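## Task

Take the pad of sticky notes off the desk and put it on the counter. Every carton on the desk must stay off the floor, and the robot must neither fall nor finish leaning.

## Robot and tools

ROBOT. A wheeled base (0.76 m by 0.64 m, four wheels that each steer and drive) carries a Z-folding body (ankle, knee, waist), two 7-joint arms with parallel grippers, and a head with head_camera. Each hand has a wrist camera: left_wrist_camera and right_wrist_camera. Loose objects may occasionally get nudged by something outside the robot.

FRAMES. All positions are in metres in the base frame: origin on the floor below the base's turning centre, x ahead, y to the robot's left, z up. The hand point is where the closed pads meet; fingers run along the hand's z axis and close along its y axis. Odometry is the base frame as it was when the scene began; base_odometry heading is in rad, left positive.

TOOL move. Every argument except cameras forms one action; all its motions start together. Allowed combinations: base and/or joints (plus optional speeds or min_time_s); target alone (optionally with min_time_s); or where alone. An empty call just reports state and pictures (and the scene number).
- base: one command only, a relative offset from where the base last measured itself. translate_m (forward +, -4.5 to 4.5 m), strafe_m (left +, -4.5 to 4.5 m), rotate_rad (counter-clockwise seen from above +, -3.2 to 3.2). Wheels re-aim first (about 0.5 s, up to 1.1 s). The base does not halt on collision; it stalls or spins.
- joints: absolute angles in rad keyed by name, e.g. body_ankle_rad (-1.082 to 0), body_knee_rad (0 to 2.653), body_waist_pitch_rad (-1.907 to 1.039), body_waist_roll_rad, body_waist_yaw_rad, left_arm_joint1_rad to left_arm_joint7_rad, right_arm_joint1_rad to right_arm_joint7_rad, left_gripper_rad and right_gripper_rad (0 open, pads 0.090 m apart; -0.45 about 0.050 m; -0.91 closed), head_yaw_rad, head_roll_rad, head_pitch_rad (±0.523, + looks down). Body presets (ankle, knee, waist pitch): stand -0.8636, 1.434, -0.6306; tall -0.2, 0.4, -0.2; low -1, 2.3, -1.3; bow -0.9, 1.3, 0.2; lean -0.8636, 1.434, -0.194; stoop -0.4, 0.7, 0.2. Left arm rest: 1.759, -1.166, -1.575, -1.764, -0.427, 0, 0; left fold: 2.445, -1.518, -1.534, -2.102, -0.31, 0.586, 0.209; the right arm mirrors these by flipping the sign of joints 1, 3, 5, 7. |joint6|+|joint7| may not exceed 1.87.
- target: one hand to an absolute pose in the base frame: side ("left"/"right"), x, y, z in m (-3 to 3), pitch_deg (90 points fingers down, 0 level; -30 to 95), heading_deg (0 forward, + counter-clockwise), optional roll_deg (0 or 180 keep the jaw line level with camera side up or down; -360 to 360), optional arc true to permit a checked curved path. The body stays still. Straight paths up to 60 cm; one target runs at most 8.6 s, so on "short (part of ...)" resend it.
- speeds: per-action top speeds (base 0.04 to 1.4 m/s, rotation 0.1 to 1.78 rad/s, body 0.1 to 1.21, head 0.3 to 2.5, grippers 0.1 to 8.5). min_time_s (0.1 to 8) stretches arm and head motions. Arms top out at 0.5 rad/s; no action exceeds 15 s.
- where: 1 to 12 [u, v] pixels from the newest full head_camera image (672x420); returns base-frame points or "no place". Re-shoot after moving head or base.
- cameras: list of names or ["all"].

OTHER TOOLS. wait(seconds 0 to 10) lets time pass and reports state. zoom_image(camera, region [x0,y0,x1,y1], at most 504 by 504 px) enlarges a recent picture. read_manual gives licence text only. finished_scene(scene) ends the scene irreversibly; the goal must hold with nothing touching it.

RESULTS. "move" reads done or the worst status. Per-part statuses: done, off_target, contact_stop, time_out, not_followed, refused (nothing moved, with a reason), reached (within 10 mm and 2 degrees) or short. left_hand/right_hand print position, angles, fingers_toward and jaws_along. arms_held 1 means collision detection has frozen both arms; arm commands are then refused until the load is removed (open the hand, lower the object, or move body/base). Joint torques, base_tilt (forward/right, degrees), turned_by_wheels and turned_by_imu are also given. After a refusal or a stop, later move/wait/finished_scene calls in the same reply are skipped. The robot keeps holding the last command while you think.

CAUTIONS. Keep weight over the wheels: never drive bent past bow, or in stoop with both arms reaching. Fold the unused arm before approaching furniture, and fold or unfold away from obstacles. A hand resting short of its goal usually means it or its load is touching something. Never let the arms collide or press together. Load limits: joints 1-2 101 N m, 3-5 32.9, 6-7 16.9; exceeding one freezes that arm for 10 s. Long stretched holds overheat motors (MOTOR HOT at 65 °C, stop at 80 °C). Carry heavier things (about 0.6 kg and up) fingers-down. Lower objects gently rather than dropping them, avoid knocking cartons off the desk, and avoid hard hits or tipping.

Each tool is called as name([rows], argument=value, ...), one row to a line, values as JSON.

## Session

move(joints={"head_yaw_rad": 1.0}, speeds={"head_yaw_rad": 2.5}, cameras=["head_camera"])

move(joints={"head_yaw_rad": -1.0}, speeds={"head_yaw_rad": 2.5}, cameras=["head_camera"])

Scene clock: 0.93 s.
Joint torques (N m): left_arm=[-16.8 10.94 -6.05 -13.96 0.07 -2.54 0.12] | right_arm=[14.63 8.28 5.89 -14.11 0.09 -2.29 0.03]
move: done
base_odometry: x=+0.000 y=+0.000 heading=+0.000
turned_by_wheels: +0.000
turned_by_imu: +0.000
base_tilt: forward=+0.1 right=+0.8
base_status: not commanded
joint_positions: body_ankle_rad=-0.864 body_knee_rad=+1.434 body_waist_pitch_rad=-0.631 body_waist_roll_rad=+0.000 body_waist_yaw_rad=+0.000 left_arm_joint1_rad=+1.737 left_arm_joint2_rad=-1.164 left_arm_joint3_rad=-1.607 left_arm_joint4_rad=-1.798 left_arm_joint5_rad=-0.436 left_arm_joint6_rad=-0.012 left_arm_joint7_rad=-0.008 left_gripper_rad=+0.000 right_arm_joint1_rad=-1.779 right_arm_joint2_rad=-1.191 right_arm_joint3_rad=+1.554 right_arm_joint4_rad=-1.726 right_arm_joint5_rad=+0.418 right_arm_joint6_rad=+0.064 right_arm_joint7_rad=+0.013 right_gripper_rad=+0.000 head_yaw_rad=+1.000 head_roll_rad=+0.000 head_pitch_rad=+0.000
joint_status: all done
arms_held: 0
arms_held_load: -
chest: x=+0.0060 y=+0.0000 z=+1.1944 quat_wxyz=(+1.000, +0.000, -0.030, +0.000) (m; base frame)
head_camera_pose: x=+0.0016 y=+0.0989 z=+1.5599 quat_wxyz=(+0.542, -0.792, +0.203, -0.194) (m; base frame)
left_hand: x=+0.6065 y=+0.3274 z=+0.9894 quat_wxyz=(+0.033, +0.660, -0.014, +0.750) pitch_deg=-7.4 heading_deg=-3.8 roll_deg=+178.7 fingers_toward=(+0.99, -0.06, +0.13) jaws_along=(-0.07, -1.00, +0.02) (m; base frame)
right_hand: x=+0.5958 y=-0.3072 z=+0.8862 quat_wxyz=(+0.046, -0.732, -0.015, -0.679) pitch_deg=+4.2 heading_deg=+5.0 roll_deg=+182.7 fingers_toward=(+0.99, +0.09, -0.07) jaws_along=(+0.08, -1.00, -0.05) (m; base frame)
pictures: head_camera
camera_calibration:
head_camera: T_world_to_cam=[[0.842281, -0.53201, 0.0867644, -0.0840658], [-0.112388, -0.330747, -0.937003, 1.49449], [0.527192, 0.779469, -0.338374, 0.449884], [0, 0, 0, 1]] pos_world=[0.00159487, 0.0989048, 1.55987]

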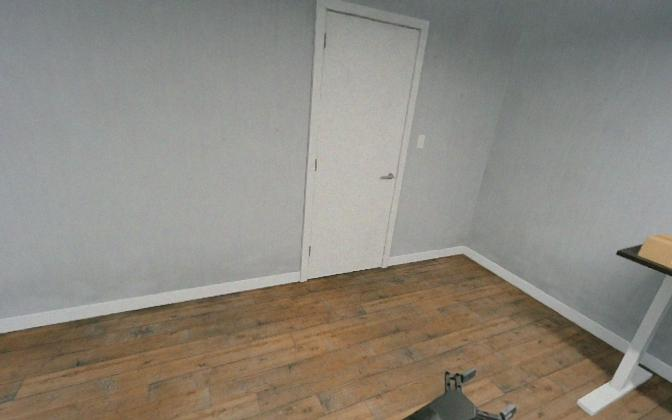

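Scene clock: 2.27 s.
Joint torques (N m): left_arm=[-16.74 10.95 -6.02 -13.93 0.04 -2.54 0.12] | right_arm=[14.19 8.16 5.9 -14.16 -0.01 -2.41 0.11]
move: done
base_odometry: x=+0.000 y=+0.000 heading=+0.000
turned_by_wheels: +0.000
turned_by_imu: +0.000
base_tilt: forward=+0.1 right=+0.9
base_status: not commanded
joint_positions: body_ankle_rad=-0.864 body_knee_rad=+1.434 body_waist_pitch_rad=-0.631 body_waist_roll_rad=+0.000 body_waist_yaw_rad=+0.000 left_arm_joint1_rad=+1.737 left_arm_joint2_rad=-1.164 left_arm_joint3_rad=-1.607 left_arm_joint4_rad=-1.798 left_arm_joint5_rad=-0.436 left_arm_joint6_rad=-0.012 left_arm_joint7_rad=-0.008 left_gripper_rad=+0.000 right_arm_joint1_rad=-1.779 right_arm_joint2_rad=-1.191 right_arm_joint3_rad=+1.554 right_arm_joint4_rad=-1.726 right_arm_joint5_rad=+0.418 right_arm_joint6_rad=+0.064 right_arm_joint7_rad=+0.013 right_gripper_rad=+0.000 head_yaw_rad=-1.000 head_roll_rad=+0.000 head_pitch_rad=+0.000
joint_status: all done
arms_held: 0
arms_held_load: -
chest: x=+0.0060 y=+0.0000 z=+1.1944 quat_wxyz=(+1.000, +0.000, -0.030, +0.000) (m; base frame)
head_camera_pose: x=+0.0481 y=-0.0691 z=+1.5627 quat_wxyz=(+0.170, -0.230, +0.785, -0.549) (m; base frame)
left_hand: x=+0.6065 y=+0.3274 z=+0.9894 quat_wxyz=(+0.033, +0.660, -0.014, +0.750) pitch_deg=-7.4 heading_deg=-3.8 roll_deg=+178.7 fingers_toward=(+0.99, -0.06, +0.13) jaws_along=(-0.07, -1.00, +0.02) (m; base frame)
right_hand: x=+0.5958 y=-0.3072 z=+0.8862 quat_wxyz=(+0.046, -0.732, -0.015, -0.679) pitch_deg=+4.2 heading_deg=+5.0 roll_deg=+182.7 fingers_toward=(+0.99, +0.09, -0.07) jaws_along=(+0.08, -1.00, -0.05) (m; base frame)
pictures: head_camera
camera_calibration:
head_camera: T_world_to_cam=[[-0.83672, -0.54743, -0.0148326, 0.0256196], [-0.173877, 0.291251, -0.940712, 1.49849], [0.519295, -0.784534, -0.338881, 0.450393], [0, 0, 0, 1]] pos_world=[0.0481032, -0.0690637, 1.56266]

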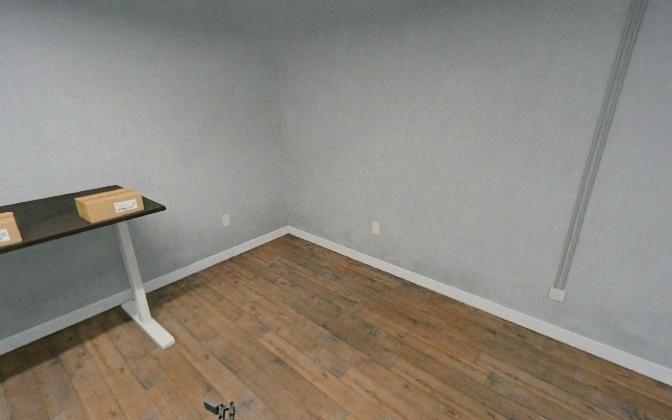

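move(joints={"head_yaw_rad": 0,"head_pitch_rad":0.1,"body_ankle_rad": -0.2, "body_knee_rad": 0.4, "body_waist_pitch_rad": -0.2,"left_arm_joint1_rad":2.445,"left_arm_joint2_rad":-1.518,"left_arm_joint3_rad":-1.534,"left_arm_joint4_rad":-2.102,"left_arm_joint5_rad":-0.31,"left_arm_joint6_rad":0.586,"left_arm_joint7_rad":0.209}, speeds={"head_yaw_rad": 2.5,"body_knee_rad":0.6}, cameras=["head_camera"])

move(target={"side":"right","x":0.55,"y":-0.25,"z":1.28,"pitch_deg":55,"heading_deg":0,"roll_deg":0,"arc":true}, cameras=["head_camera"])

Scene clock: 6.50 s.
Joint torques (N m): left_arm=[4.53 -0.56 0.24 -13.68 0.41 -1.04 0.27] | right_arm=[13.04 8.08 5.83 -14 0.09 -2.26 0.04]
move: done
base_odometry: x=+0.000 y=+0.000 heading=+0.000
turned_by_wheels: +0.000
turned_by_imu: +0.000
base_tilt: forward=+0.3 right=+0.9
base_status: not commanded
joint_positions: body_ankle_rad=-0.200 body_knee_rad=+0.400 body_waist_pitch_rad=-0.200 body_waist_roll_rad=+0.000 body_waist_yaw_rad=+0.000 left_arm_joint1_rad=+2.443 left_arm_joint2_rad=-1.515 left_arm_joint3_rad=-1.535 left_arm_joint4_rad=-2.101 left_arm_joint5_rad=-0.311 left_arm_joint6_rad=+0.584 left_arm_joint7_rad=+0.207 left_gripper_rad=+0.000 right_arm_joint1_rad=-1.779 right_arm_joint2_rad=-1.191 right_arm_joint3_rad=+1.554 right_arm_joint4_rad=-1.726 right_arm_joint5_rad=+0.418 right_arm_joint6_rad=+0.064 right_arm_joint7_rad=+0.013 right_gripper_rad=+0.000 head_yaw_rad=+0.000 head_roll_rad=+0.000 head_pitch_rad=+0.100
joint_status: all done
arms_held: 0
arms_held_load: -
chest: x=+0.1059 y=+0.0000 z=+1.3667 quat_wxyz=(+1.000, +0.000, +0.000, +0.000) (m; base frame)
head_camera_pose: x=+0.2029 y=+0.0277 z=+1.7216 quat_wxyz=(+0.359, -0.614, +0.594, -0.375) (m; base frame)
left_hand: x=+0.3598 y=+0.2407 z=+0.8007 quat_wxyz=(+0.030, +0.949, +0.095, +0.300) pitch_deg=+54.9 heading_deg=+0.0 roll_deg=+168.6 fingers_toward=(+0.58, +0.00, -0.82) jaws_along=(+0.16, -0.98, +0.11) (m; base frame)
right_hand: x=+0.6761 y=-0.3072 z=+1.0236 quat_wxyz=(+0.046, -0.752, -0.014, -0.657) pitch_deg=+7.6 heading_deg=+5.1 roll_deg=+183.0 fingers_toward=(+0.99, +0.09, -0.13) jaws_along=(+0.08, -1.00, -0.05) (m; base frame)
pictures: head_camera
camera_calibration:
head_camera: T_world_to_cam=[[0.0128108, -0.999312, 0.0348137, -0.0348108], [-0.460181, -0.0368026, -0.887062, 1.62162], [0.887733, -0.0046566, -0.460335, 0.612494], [0, 0, 0, 1]] pos_world=[0.202955, 0.0277453, 1.72165]

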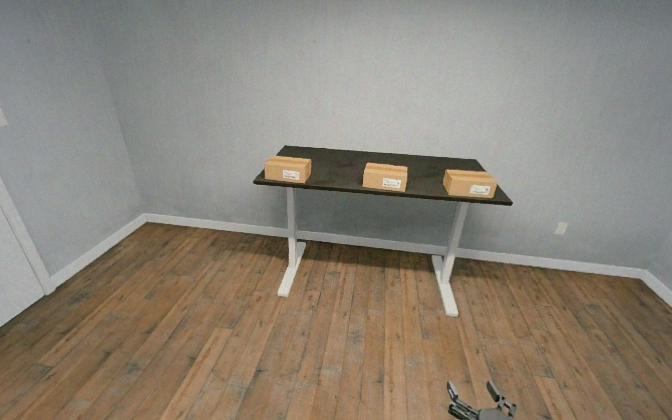

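Scene clock: 10.97 s.
Joint torques (N m): left_arm=[4.31 -0.01 0.18 -13.82 0.51 -1.07 0.17] | right_arm=[16.64 10.61 10.43 8.72 -1.45 0.34 0.24]
move: done
base_odometry: x=+0.000 y=+0.000 heading=+0.000
turned_by_wheels: +0.000
turned_by_imu: -0.001
base_tilt: forward=+0.3 right=+0.8
base_status: not commanded
joint_positions: body_ankle_rad=-0.200 body_knee_rad=+0.400 body_waist_pitch_rad=-0.200 body_waist_roll_rad=+0.000 body_waist_yaw_rad=+0.000 left_arm_joint1_rad=+2.444 left_arm_joint2_rad=-1.516 left_arm_joint3_rad=-1.535 left_arm_joint4_rad=-2.101 left_arm_joint5_rad=-0.311 left_arm_joint6_rad=+0.585 left_arm_joint7_rad=+0.208 left_gripper_rad=+0.000 right_arm_joint1_rad=-1.784 right_arm_joint2_rad=+0.606 right_arm_joint3_rad=+2.202 right_arm_joint4_rad=-2.163 right_arm_joint5_rad=-0.095 right_arm_joint6_rad=-0.542 right_arm_joint7_rad=+1.039 right_gripper_rad=+0.000 head_yaw_rad=+0.000 head_roll_rad=+0.000 head_pitch_rad=+0.100
joint_status: not commanded
arms_held: 0
arms_held_load: -
chest: x=+0.1059 y=+0.0000 z=+1.3667 quat_wxyz=(+1.000, +0.000, +0.000, +0.000) (m; base frame)
head_camera_pose: x=+0.2029 y=+0.0277 z=+1.7216 quat_wxyz=(+0.359, -0.614, +0.594, -0.375) (m; base frame)
left_hand: x=+0.3593 y=+0.2406 z=+0.8005 quat_wxyz=(+0.030, +0.949, +0.095, +0.300) pitch_deg=+54.9 heading_deg=+0.0 roll_deg=+168.5 fingers_toward=(+0.57, +0.00, -0.82) jaws_along=(+0.16, -0.98, +0.11) (m; base frame)
right_hand: x=+0.5497 y=-0.2497 z=+1.2786 quat_wxyz=(-0.299, -0.001, -0.954, -0.002) pitch_deg=+55.2 heading_deg=+0.3 roll_deg=+0.4 fingers_toward=(+0.57, +0.00, -0.82) jaws_along=(+0.00, +1.00, +0.00) (m; base frame)
right_hand_status: reached (straight line, turning the hand the other way up, to end with the hand's camera side up, the elbow swinging 45.7 cm from its place: up to 43.1 cm upward, 18.1 cm to the robot's right and 8.8 cm forward, planned for 4.0 s): 1 mm and 0.3 deg off.
pictures: head_camera
camera_calibration:
head_camera: T_world_to_cam=[[0.0127641, -0.999315, 0.0347255, -0.0347492], [-0.460182, -0.0367028, -0.887066, 1.62162], [0.887733, -0.00465752, -0.460335, 0.612493], [0, 0, 0, 1]] pos_world=[0.202955, 0.0276454, 1.72165]

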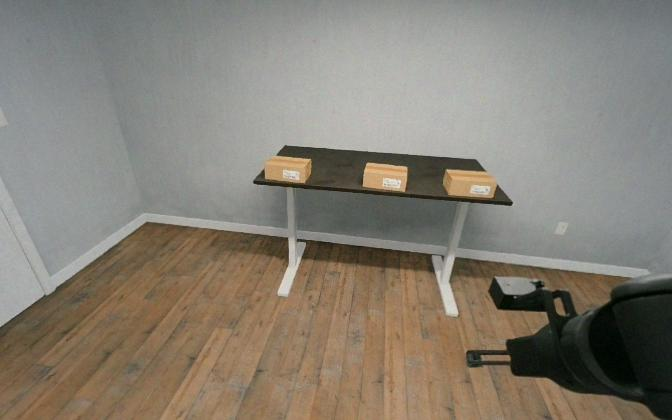

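move([
  [257,182],
  [508,203],
  [285,149],
  [478,161],
  [380,193],
  [320,187],
  [440,197],
  [283,292],
  [450,312],
])

zoom_image(camera="head_camera", region=[250, 130, 520, 215])

Scene clock: 11.57 s.
Joint torques (N m): left_arm=[4.32 -0.1 0.2 -13.76 0.48 -1.06 0.11] | right_arm=[16.97 10.21 10.27 8.78 -1.36 0.21 0.19]
base_odometry: x=+0.000 y=+0.000 heading=+0.000
turned_by_wheels: +0.000
turned_by_imu: +0.000
base_tilt: forward=+0.2 right=+0.9
where, head_camera: pixel (257, 182): x +1.976, y +0.493, z +0.967; pixel (508, 203): x +1.833, y -0.945, z +0.958; pixel (285, 149): x +2.604, y +0.421, z +0.983; pixel (478, 161): x +2.605, y -1.074, z +0.945; pixel (380, 193): x +1.892, y -0.233, z +0.963; pixel (320, 187): x +1.943, y +0.115, z +0.964; pixel (440, 197): x +1.868, y -0.572, z +0.963; pixel (283, 292): x +2.022, y +0.381, z +0.078; pixel (450, 312): x +1.878, y -0.808, z +0.080. By the robot's depth camera.
base_status: not commanded
joint_positions: body_ankle_rad=-0.200 body_knee_rad=+0.400 body_waist_pitch_rad=-0.200 body_waist_roll_rad=+0.000 body_waist_yaw_rad=+0.000 left_arm_joint1_rad=+2.444 left_arm_joint2_rad=-1.516 left_arm_joint3_rad=-1.535 left_arm_joint4_rad=-2.101 left_arm_joint5_rad=-0.311 left_arm_joint6_rad=+0.585 left_arm_joint7_rad=+0.208 left_gripper_rad=+0.000 right_arm_joint1_rad=-1.784 right_arm_joint2_rad=+0.606 right_arm_joint3_rad=+2.202 right_arm_joint4_rad=-2.163 right_arm_joint5_rad=-0.095 right_arm_joint6_rad=-0.542 right_arm_joint7_rad=+1.039 right_gripper_rad=+0.000 head_yaw_rad=+0.000 head_roll_rad=+0.000 head_pitch_rad=+0.100
joint_status: not commanded
arms_held: 0
arms_held_load: -
chest: x=+0.1059 y=+0.0000 z=+1.3667 quat_wxyz=(+1.000, +0.000, +0.000, +0.000) (m; base frame)
head_camera_pose: x=+0.2029 y=+0.0277 z=+1.7216 quat_wxyz=(+0.359, -0.614, +0.594, -0.375) (m; base frame)
left_hand: x=+0.3593 y=+0.2406 z=+0.8005 quat_wxyz=(+0.030, +0.949, +0.095, +0.300) pitch_deg=+54.9 heading_deg=+0.0 roll_deg=+168.5 fingers_toward=(+0.57, +0.00, -0.82) jaws_along=(+0.16, -0.98, +0.11) (m; base frame)
right_hand: x=+0.5497 y=-0.2497 z=+1.2786 quat_wxyz=(-0.299, -0.001, -0.954, -0.002) pitch_deg=+55.2 heading_deg=+0.3 roll_deg=+0.4 fingers_toward=(+0.57, +0.00, -0.82) jaws_along=(+0.00, +1.00, +0.00) (m; base frame)
right_hand_status: reached (straight line, turning the hand the other way up, to end with the hand's camera side up, the elbow swinging 45.7 cm from its place: up to 43.1 cm upward, 18.1 cm to the robot's right and 8.8 cm forward, planned for 4.0 s): 1 mm and 0.3 deg off.
pictures: none

Scaled by 1.867.
This view is cut from an older image: the scene may have changed since it was taken.

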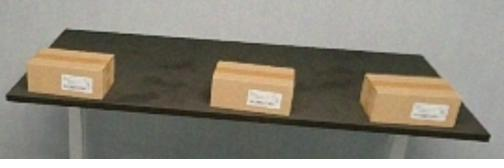

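move(base={"rotate_rad": -0.1}, joints={"head_pitch_rad": 0.5})

move(base={"translate_m": 1.52}, speeds={"translate_m": 0.6}, cameras=["head_camera","right_wrist_camera"])

Scene clock: 14.13 s.
Joint torques (N m): left_arm=[3.97 0.21 -0.01 -13.45 0.48 -1.07 0.16] | right_arm=[15.68 9.42 10.3 9.03 -1.24 0.38 0.06]
move: done
base_odometry: x=+0.000 y=+0.000 heading=-0.100
turned_by_wheels: -0.100
turned_by_imu: -0.100
base_tilt: forward=+0.2 right=+0.8
base_status: done
joint_positions: body_ankle_rad=-0.200 body_knee_rad=+0.400 body_waist_pitch_rad=-0.200 body_waist_roll_rad=+0.000 body_waist_yaw_rad=+0.000 left_arm_joint1_rad=+2.444 left_arm_joint2_rad=-1.516 left_arm_joint3_rad=-1.534 left_arm_joint4_rad=-2.101 left_arm_joint5_rad=-0.311 left_arm_joint6_rad=+0.585 left_arm_joint7_rad=+0.208 left_gripper_rad=+0.000 right_arm_joint1_rad=-1.782 right_arm_joint2_rad=+0.608 right_arm_joint3_rad=+2.202 right_arm_joint4_rad=-2.163 right_arm_joint5_rad=-0.095 right_arm_joint6_rad=-0.543 right_arm_joint7_rad=+1.039 right_gripper_rad=+0.000 head_yaw_rad=+0.000 head_roll_rad=+0.000 head_pitch_rad=+0.500
joint_status: all done
arms_held: 0
arms_held_load: -
chest: x=+0.1059 y=+0.0000 z=+1.3667 quat_wxyz=(+1.000, +0.000, +0.000, +0.000) (m; base frame)
head_camera_pose: x=+0.2324 y=+0.0276 z=+1.6723 quat_wxyz=(+0.234, -0.677, +0.653, -0.246) (m; base frame)
left_hand: x=+0.3589 y=+0.2402 z=+0.8004 quat_wxyz=(+0.030, +0.949, +0.095, +0.300) pitch_deg=+55.0 heading_deg=-0.1 roll_deg=+168.5 fingers_toward=(+0.57, +0.00, -0.82) jaws_along=(+0.16, -0.98, +0.11) (m; base frame)
right_hand: x=+0.5497 y=-0.2498 z=+1.2793 quat_wxyz=(-0.300, -0.001, -0.954, -0.001) pitch_deg=+55.1 heading_deg=+0.2 roll_deg=+0.2 fingers_toward=(+0.57, +0.00, -0.82) jaws_along=(+0.00, +1.00, +0.00) (m; base frame)
pictures: none

Scene clock: 19.57 s.
Joint torques (N m): left_arm=[4.12 -0.35 -0.02 -13.28 0.52 -1.21 0.15] | right_arm=[15.83 9.22 10.28 8.93 -1.17 0.34 -0.02]
move: done
base_odometry: x=+1.513 y=-0.145 heading=-0.095
turned_by_wheels: +0.004
turned_by_imu: +0.001
base_tilt: forward=+0.3 right=+0.8
base_status: done
joint_positions: body_ankle_rad=-0.200 body_knee_rad=+0.400 body_waist_pitch_rad=-0.200 body_waist_roll_rad=+0.000 body_waist_yaw_rad=+0.000 left_arm_joint1_rad=+2.444 left_arm_joint2_rad=-1.516 left_arm_joint3_rad=-1.534 left_arm_joint4_rad=-2.101 left_arm_joint5_rad=-0.311 left_arm_joint6_rad=+0.585 left_arm_joint7_rad=+0.208 left_gripper_rad=+0.000 right_arm_joint1_rad=-1.782 right_arm_joint2_rad=+0.608 right_arm_joint3_rad=+2.202 right_arm_joint4_rad=-2.163 right_arm_joint5_rad=-0.095 right_arm_joint6_rad=-0.543 right_arm_joint7_rad=+1.039 right_gripper_rad=+0.000 head_yaw_rad=+0.000 head_roll_rad=+0.000 head_pitch_rad=+0.500
joint_status: not commanded
arms_held: 0
arms_held_load: -
chest: x=+0.1062 y=+0.0000 z=+1.3667 quat_wxyz=(+1.000, +0.000, +0.000, +0.000) (m; base frame)
head_camera_pose: x=+0.2328 y=+0.0276 z=+1.6722 quat_wxyz=(+0.234, -0.677, +0.653, -0.246) (m; base frame)
left_hand: x=+0.3591 y=+0.2403 z=+0.8005 quat_wxyz=(+0.030, +0.949, +0.095, +0.300) pitch_deg=+55.0 heading_deg=-0.1 roll_deg=+168.5 fingers_toward=(+0.57, +0.00, -0.82) jaws_along=(+0.16, -0.98, +0.11) (m; base frame)
right_hand: x=+0.5500 y=-0.2498 z=+1.2794 quat_wxyz=(-0.300, -0.001, -0.954, -0.001) pitch_deg=+55.1 heading_deg=+0.1 roll_deg=+0.2 fingers_toward=(+0.57, +0.00, -0.82) jaws_along=(+0.00, +1.00, +0.00) (m; base frame)
pictures: head_camera, right_wrist_camera
camera_calibration:
head_camera: T_world_to_cam=[[0.0252148, -0.999319, 0.0269398, -0.0232908], [-0.769596, -0.0366038, -0.637481, 1.24613], [0.638033, -0.0046588, -0.769995, 1.13923], [0, 0, 0, 1]] pos_world=[0.232739, 0.0276454, 1.67221]
right_wrist_camera: T_world_to_cam=[[0.00964629, -0.999762, 0.0195843, -0.28507], [-0.997828, -0.0109001, -0.0649595, 0.635727], [0.0651575, -0.0189152, -0.997696, 1.37413], [0, 0, 0, 1]] pos_world=[0.547561, -0.252081, 1.41784]

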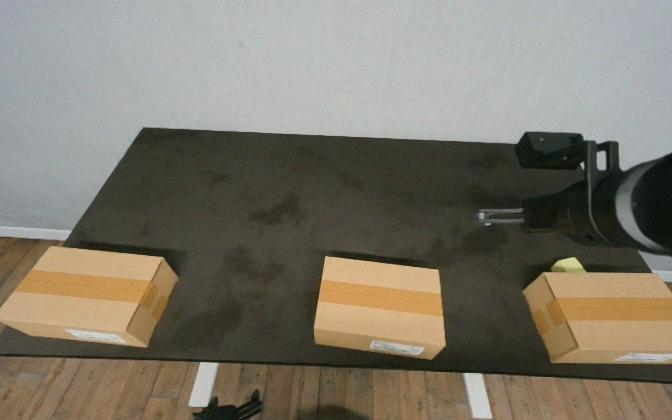

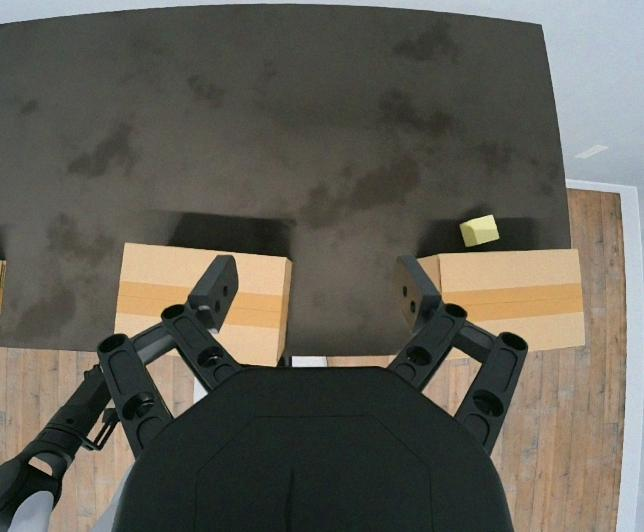

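move([
  [566,266],
  [572,264],
  [560,268],
  [578,267],
  [584,271],
  [530,277],
  [600,274],
])

zoom_image(camera="right_wrist_camera", region=[420, 190, 540, 270])

move(target={"side":"right","x":0.65,"y":-0.52,"z":1.15,"pitch_deg":85,"heading_deg":15,"roll_deg":0,"arc":true}, cameras=["right_wrist_camera"])

Scene clock: 23.60 s.
Joint torques (N m): left_arm=[3.63 -0.04 -0.03 -13.37 0.43 -1.23 0.11] | right_arm=[15.74 9.68 10.32 8.95 -1.15 0.44 0]
base_odometry: x=+1.513 y=-0.145 heading=-0.095
turned_by_wheels: +0.000
turned_by_imu: +0.000
base_tilt: forward=+0.2 right=+0.8
where, head_camera: pixel (566, 266): x +0.645, y -0.548, z +0.989; pixel (572, 264): x +0.650, y -0.563, z +0.992; pixel (560, 268): x +0.644, y -0.537, z +0.982; pixel (578, 267): x +0.644, y -0.577, z +0.989; pixel (584, 271): x +0.632, y -0.585, z +0.991; pixel (530, 277): x +0.631, y -0.471, z +0.955; pixel (600, 274): x +0.589, y -0.561, z +1.053. By the robot's depth camera.
base_status: done
joint_positions: body_ankle_rad=-0.200 body_knee_rad=+0.400 body_waist_pitch_rad=-0.200 body_waist_roll_rad=+0.000 body_waist_yaw_rad=+0.000 left_arm_joint1_rad=+2.444 left_arm_joint2_rad=-1.516 left_arm_joint3_rad=-1.534 left_arm_joint4_rad=-2.101 left_arm_joint5_rad=-0.311 left_arm_joint6_rad=+0.585 left_arm_joint7_rad=+0.208 left_gripper_rad=+0.000 right_arm_joint1_rad=-1.782 right_arm_joint2_rad=+0.608 right_arm_joint3_rad=+2.202 right_arm_joint4_rad=-2.163 right_arm_joint5_rad=-0.095 right_arm_joint6_rad=-0.543 right_arm_joint7_rad=+1.039 right_gripper_rad=+0.000 head_yaw_rad=+0.000 head_roll_rad=+0.000 head_pitch_rad=+0.500
joint_status: not commanded
arms_held: 0
arms_held_load: -
chest: x=+0.1062 y=+0.0000 z=+1.3667 quat_wxyz=(+1.000, +0.000, +0.000, +0.000) (m; base frame)
head_camera_pose: x=+0.2328 y=+0.0276 z=+1.6722 quat_wxyz=(+0.234, -0.677, +0.653, -0.246) (m; base frame)
left_hand: x=+0.3591 y=+0.2403 z=+0.8005 quat_wxyz=(+0.030, +0.949, +0.095, +0.300) pitch_deg=+55.0 heading_deg=-0.1 roll_deg=+168.5 fingers_toward=(+0.57, +0.00, -0.82) jaws_along=(+0.16, -0.98, +0.11) (m; base frame)
right_hand: x=+0.5500 y=-0.2498 z=+1.2794 quat_wxyz=(-0.300, -0.001, -0.954, -0.001) pitch_deg=+55.1 heading_deg=+0.1 roll_deg=+0.2 fingers_toward=(+0.57, +0.00, -0.82) jaws_along=(+0.00, +1.00, +0.00) (m; base frame)
pictures: none

Scaled by 4.200 from the camera's 644x532 image, which has a finer 1265x1045 frame.
This view is cut from an older image: the scene may have changed since it was taken.

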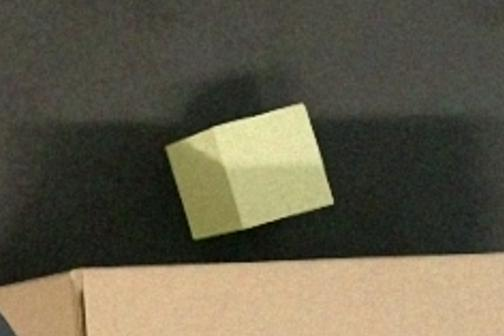

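Scene clock: 23.90 s.
Joint torques (N m): left_arm=[4.13 -0.19 -0.07 -13.41 0.54 -1.22 0.09] | right_arm=[15.84 9.25 10.28 8.82 -0.97 0.3 -0.04]
move: refused
base_odometry: x=+1.513 y=-0.145 heading=-0.095
turned_by_wheels: +0.000
turned_by_imu: +0.000
base_tilt: forward=+0.3 right=+0.9
base_status: not commanded
joint_positions: body_ankle_rad=-0.200 body_knee_rad=+0.400 body_waist_pitch_rad=-0.200 body_waist_roll_rad=+0.000 body_waist_yaw_rad=+0.000 left_arm_joint1_rad=+2.444 left_arm_joint2_rad=-1.516 left_arm_joint3_rad=-1.534 left_arm_joint4_rad=-2.101 left_arm_joint5_rad=-0.311 left_arm_joint6_rad=+0.585 left_arm_joint7_rad=+0.208 left_gripper_rad=+0.000 right_arm_joint1_rad=-1.782 right_arm_joint2_rad=+0.608 right_arm_joint3_rad=+2.202 right_arm_joint4_rad=-2.163 right_arm_joint5_rad=-0.095 right_arm_joint6_rad=-0.543 right_arm_joint7_rad=+1.039 right_gripper_rad=+0.000 head_yaw_rad=+0.000 head_roll_rad=+0.000 head_pitch_rad=+0.500
joint_status: not commanded
arms_held: 0
arms_held_load: -
chest: x=+0.1062 y=+0.0000 z=+1.3667 quat_wxyz=(+1.000, +0.000, +0.000, +0.000) (m; base frame)
head_camera_pose: x=+0.2328 y=+0.0276 z=+1.6722 quat_wxyz=(+0.234, -0.677, +0.653, -0.246) (m; base frame)
left_hand: x=+0.3591 y=+0.2403 z=+0.8005 quat_wxyz=(+0.030, +0.949, +0.095, +0.300) pitch_deg=+55.0 heading_deg=-0.1 roll_deg=+168.5 fingers_toward=(+0.57, +0.00, -0.82) jaws_along=(+0.16, -0.98, +0.11) (m; base frame)
right_hand: x=+0.5500 y=-0.2498 z=+1.2794 quat_wxyz=(-0.300, -0.001, -0.954, -0.001) pitch_deg=+55.1 heading_deg=+0.1 roll_deg=+0.2 fingers_toward=(+0.57, +0.00, -0.82) jaws_along=(+0.00, +1.00, +0.00) (m; base frame)
right_hand_status: refused: the best posture that gets there brings the right wrist within 0.00 rad of the stop that joints 6 and 7 share (needs 0.10 rad clear). Nothing moved. A plan exists at "pitch_deg" 75.
pictures: right_wrist_camera
camera_calibration:
right_wrist_camera: T_world_to_cam=[[0.00964629, -0.999762, 0.0195843, -0.28507], [-0.997828, -0.0109001, -0.0649595, 0.635727], [0.0651575, -0.0189152, -0.997696, 1.37413], [0, 0, 0, 1]] pos_world=[0.547561, -0.252081, 1.41784]

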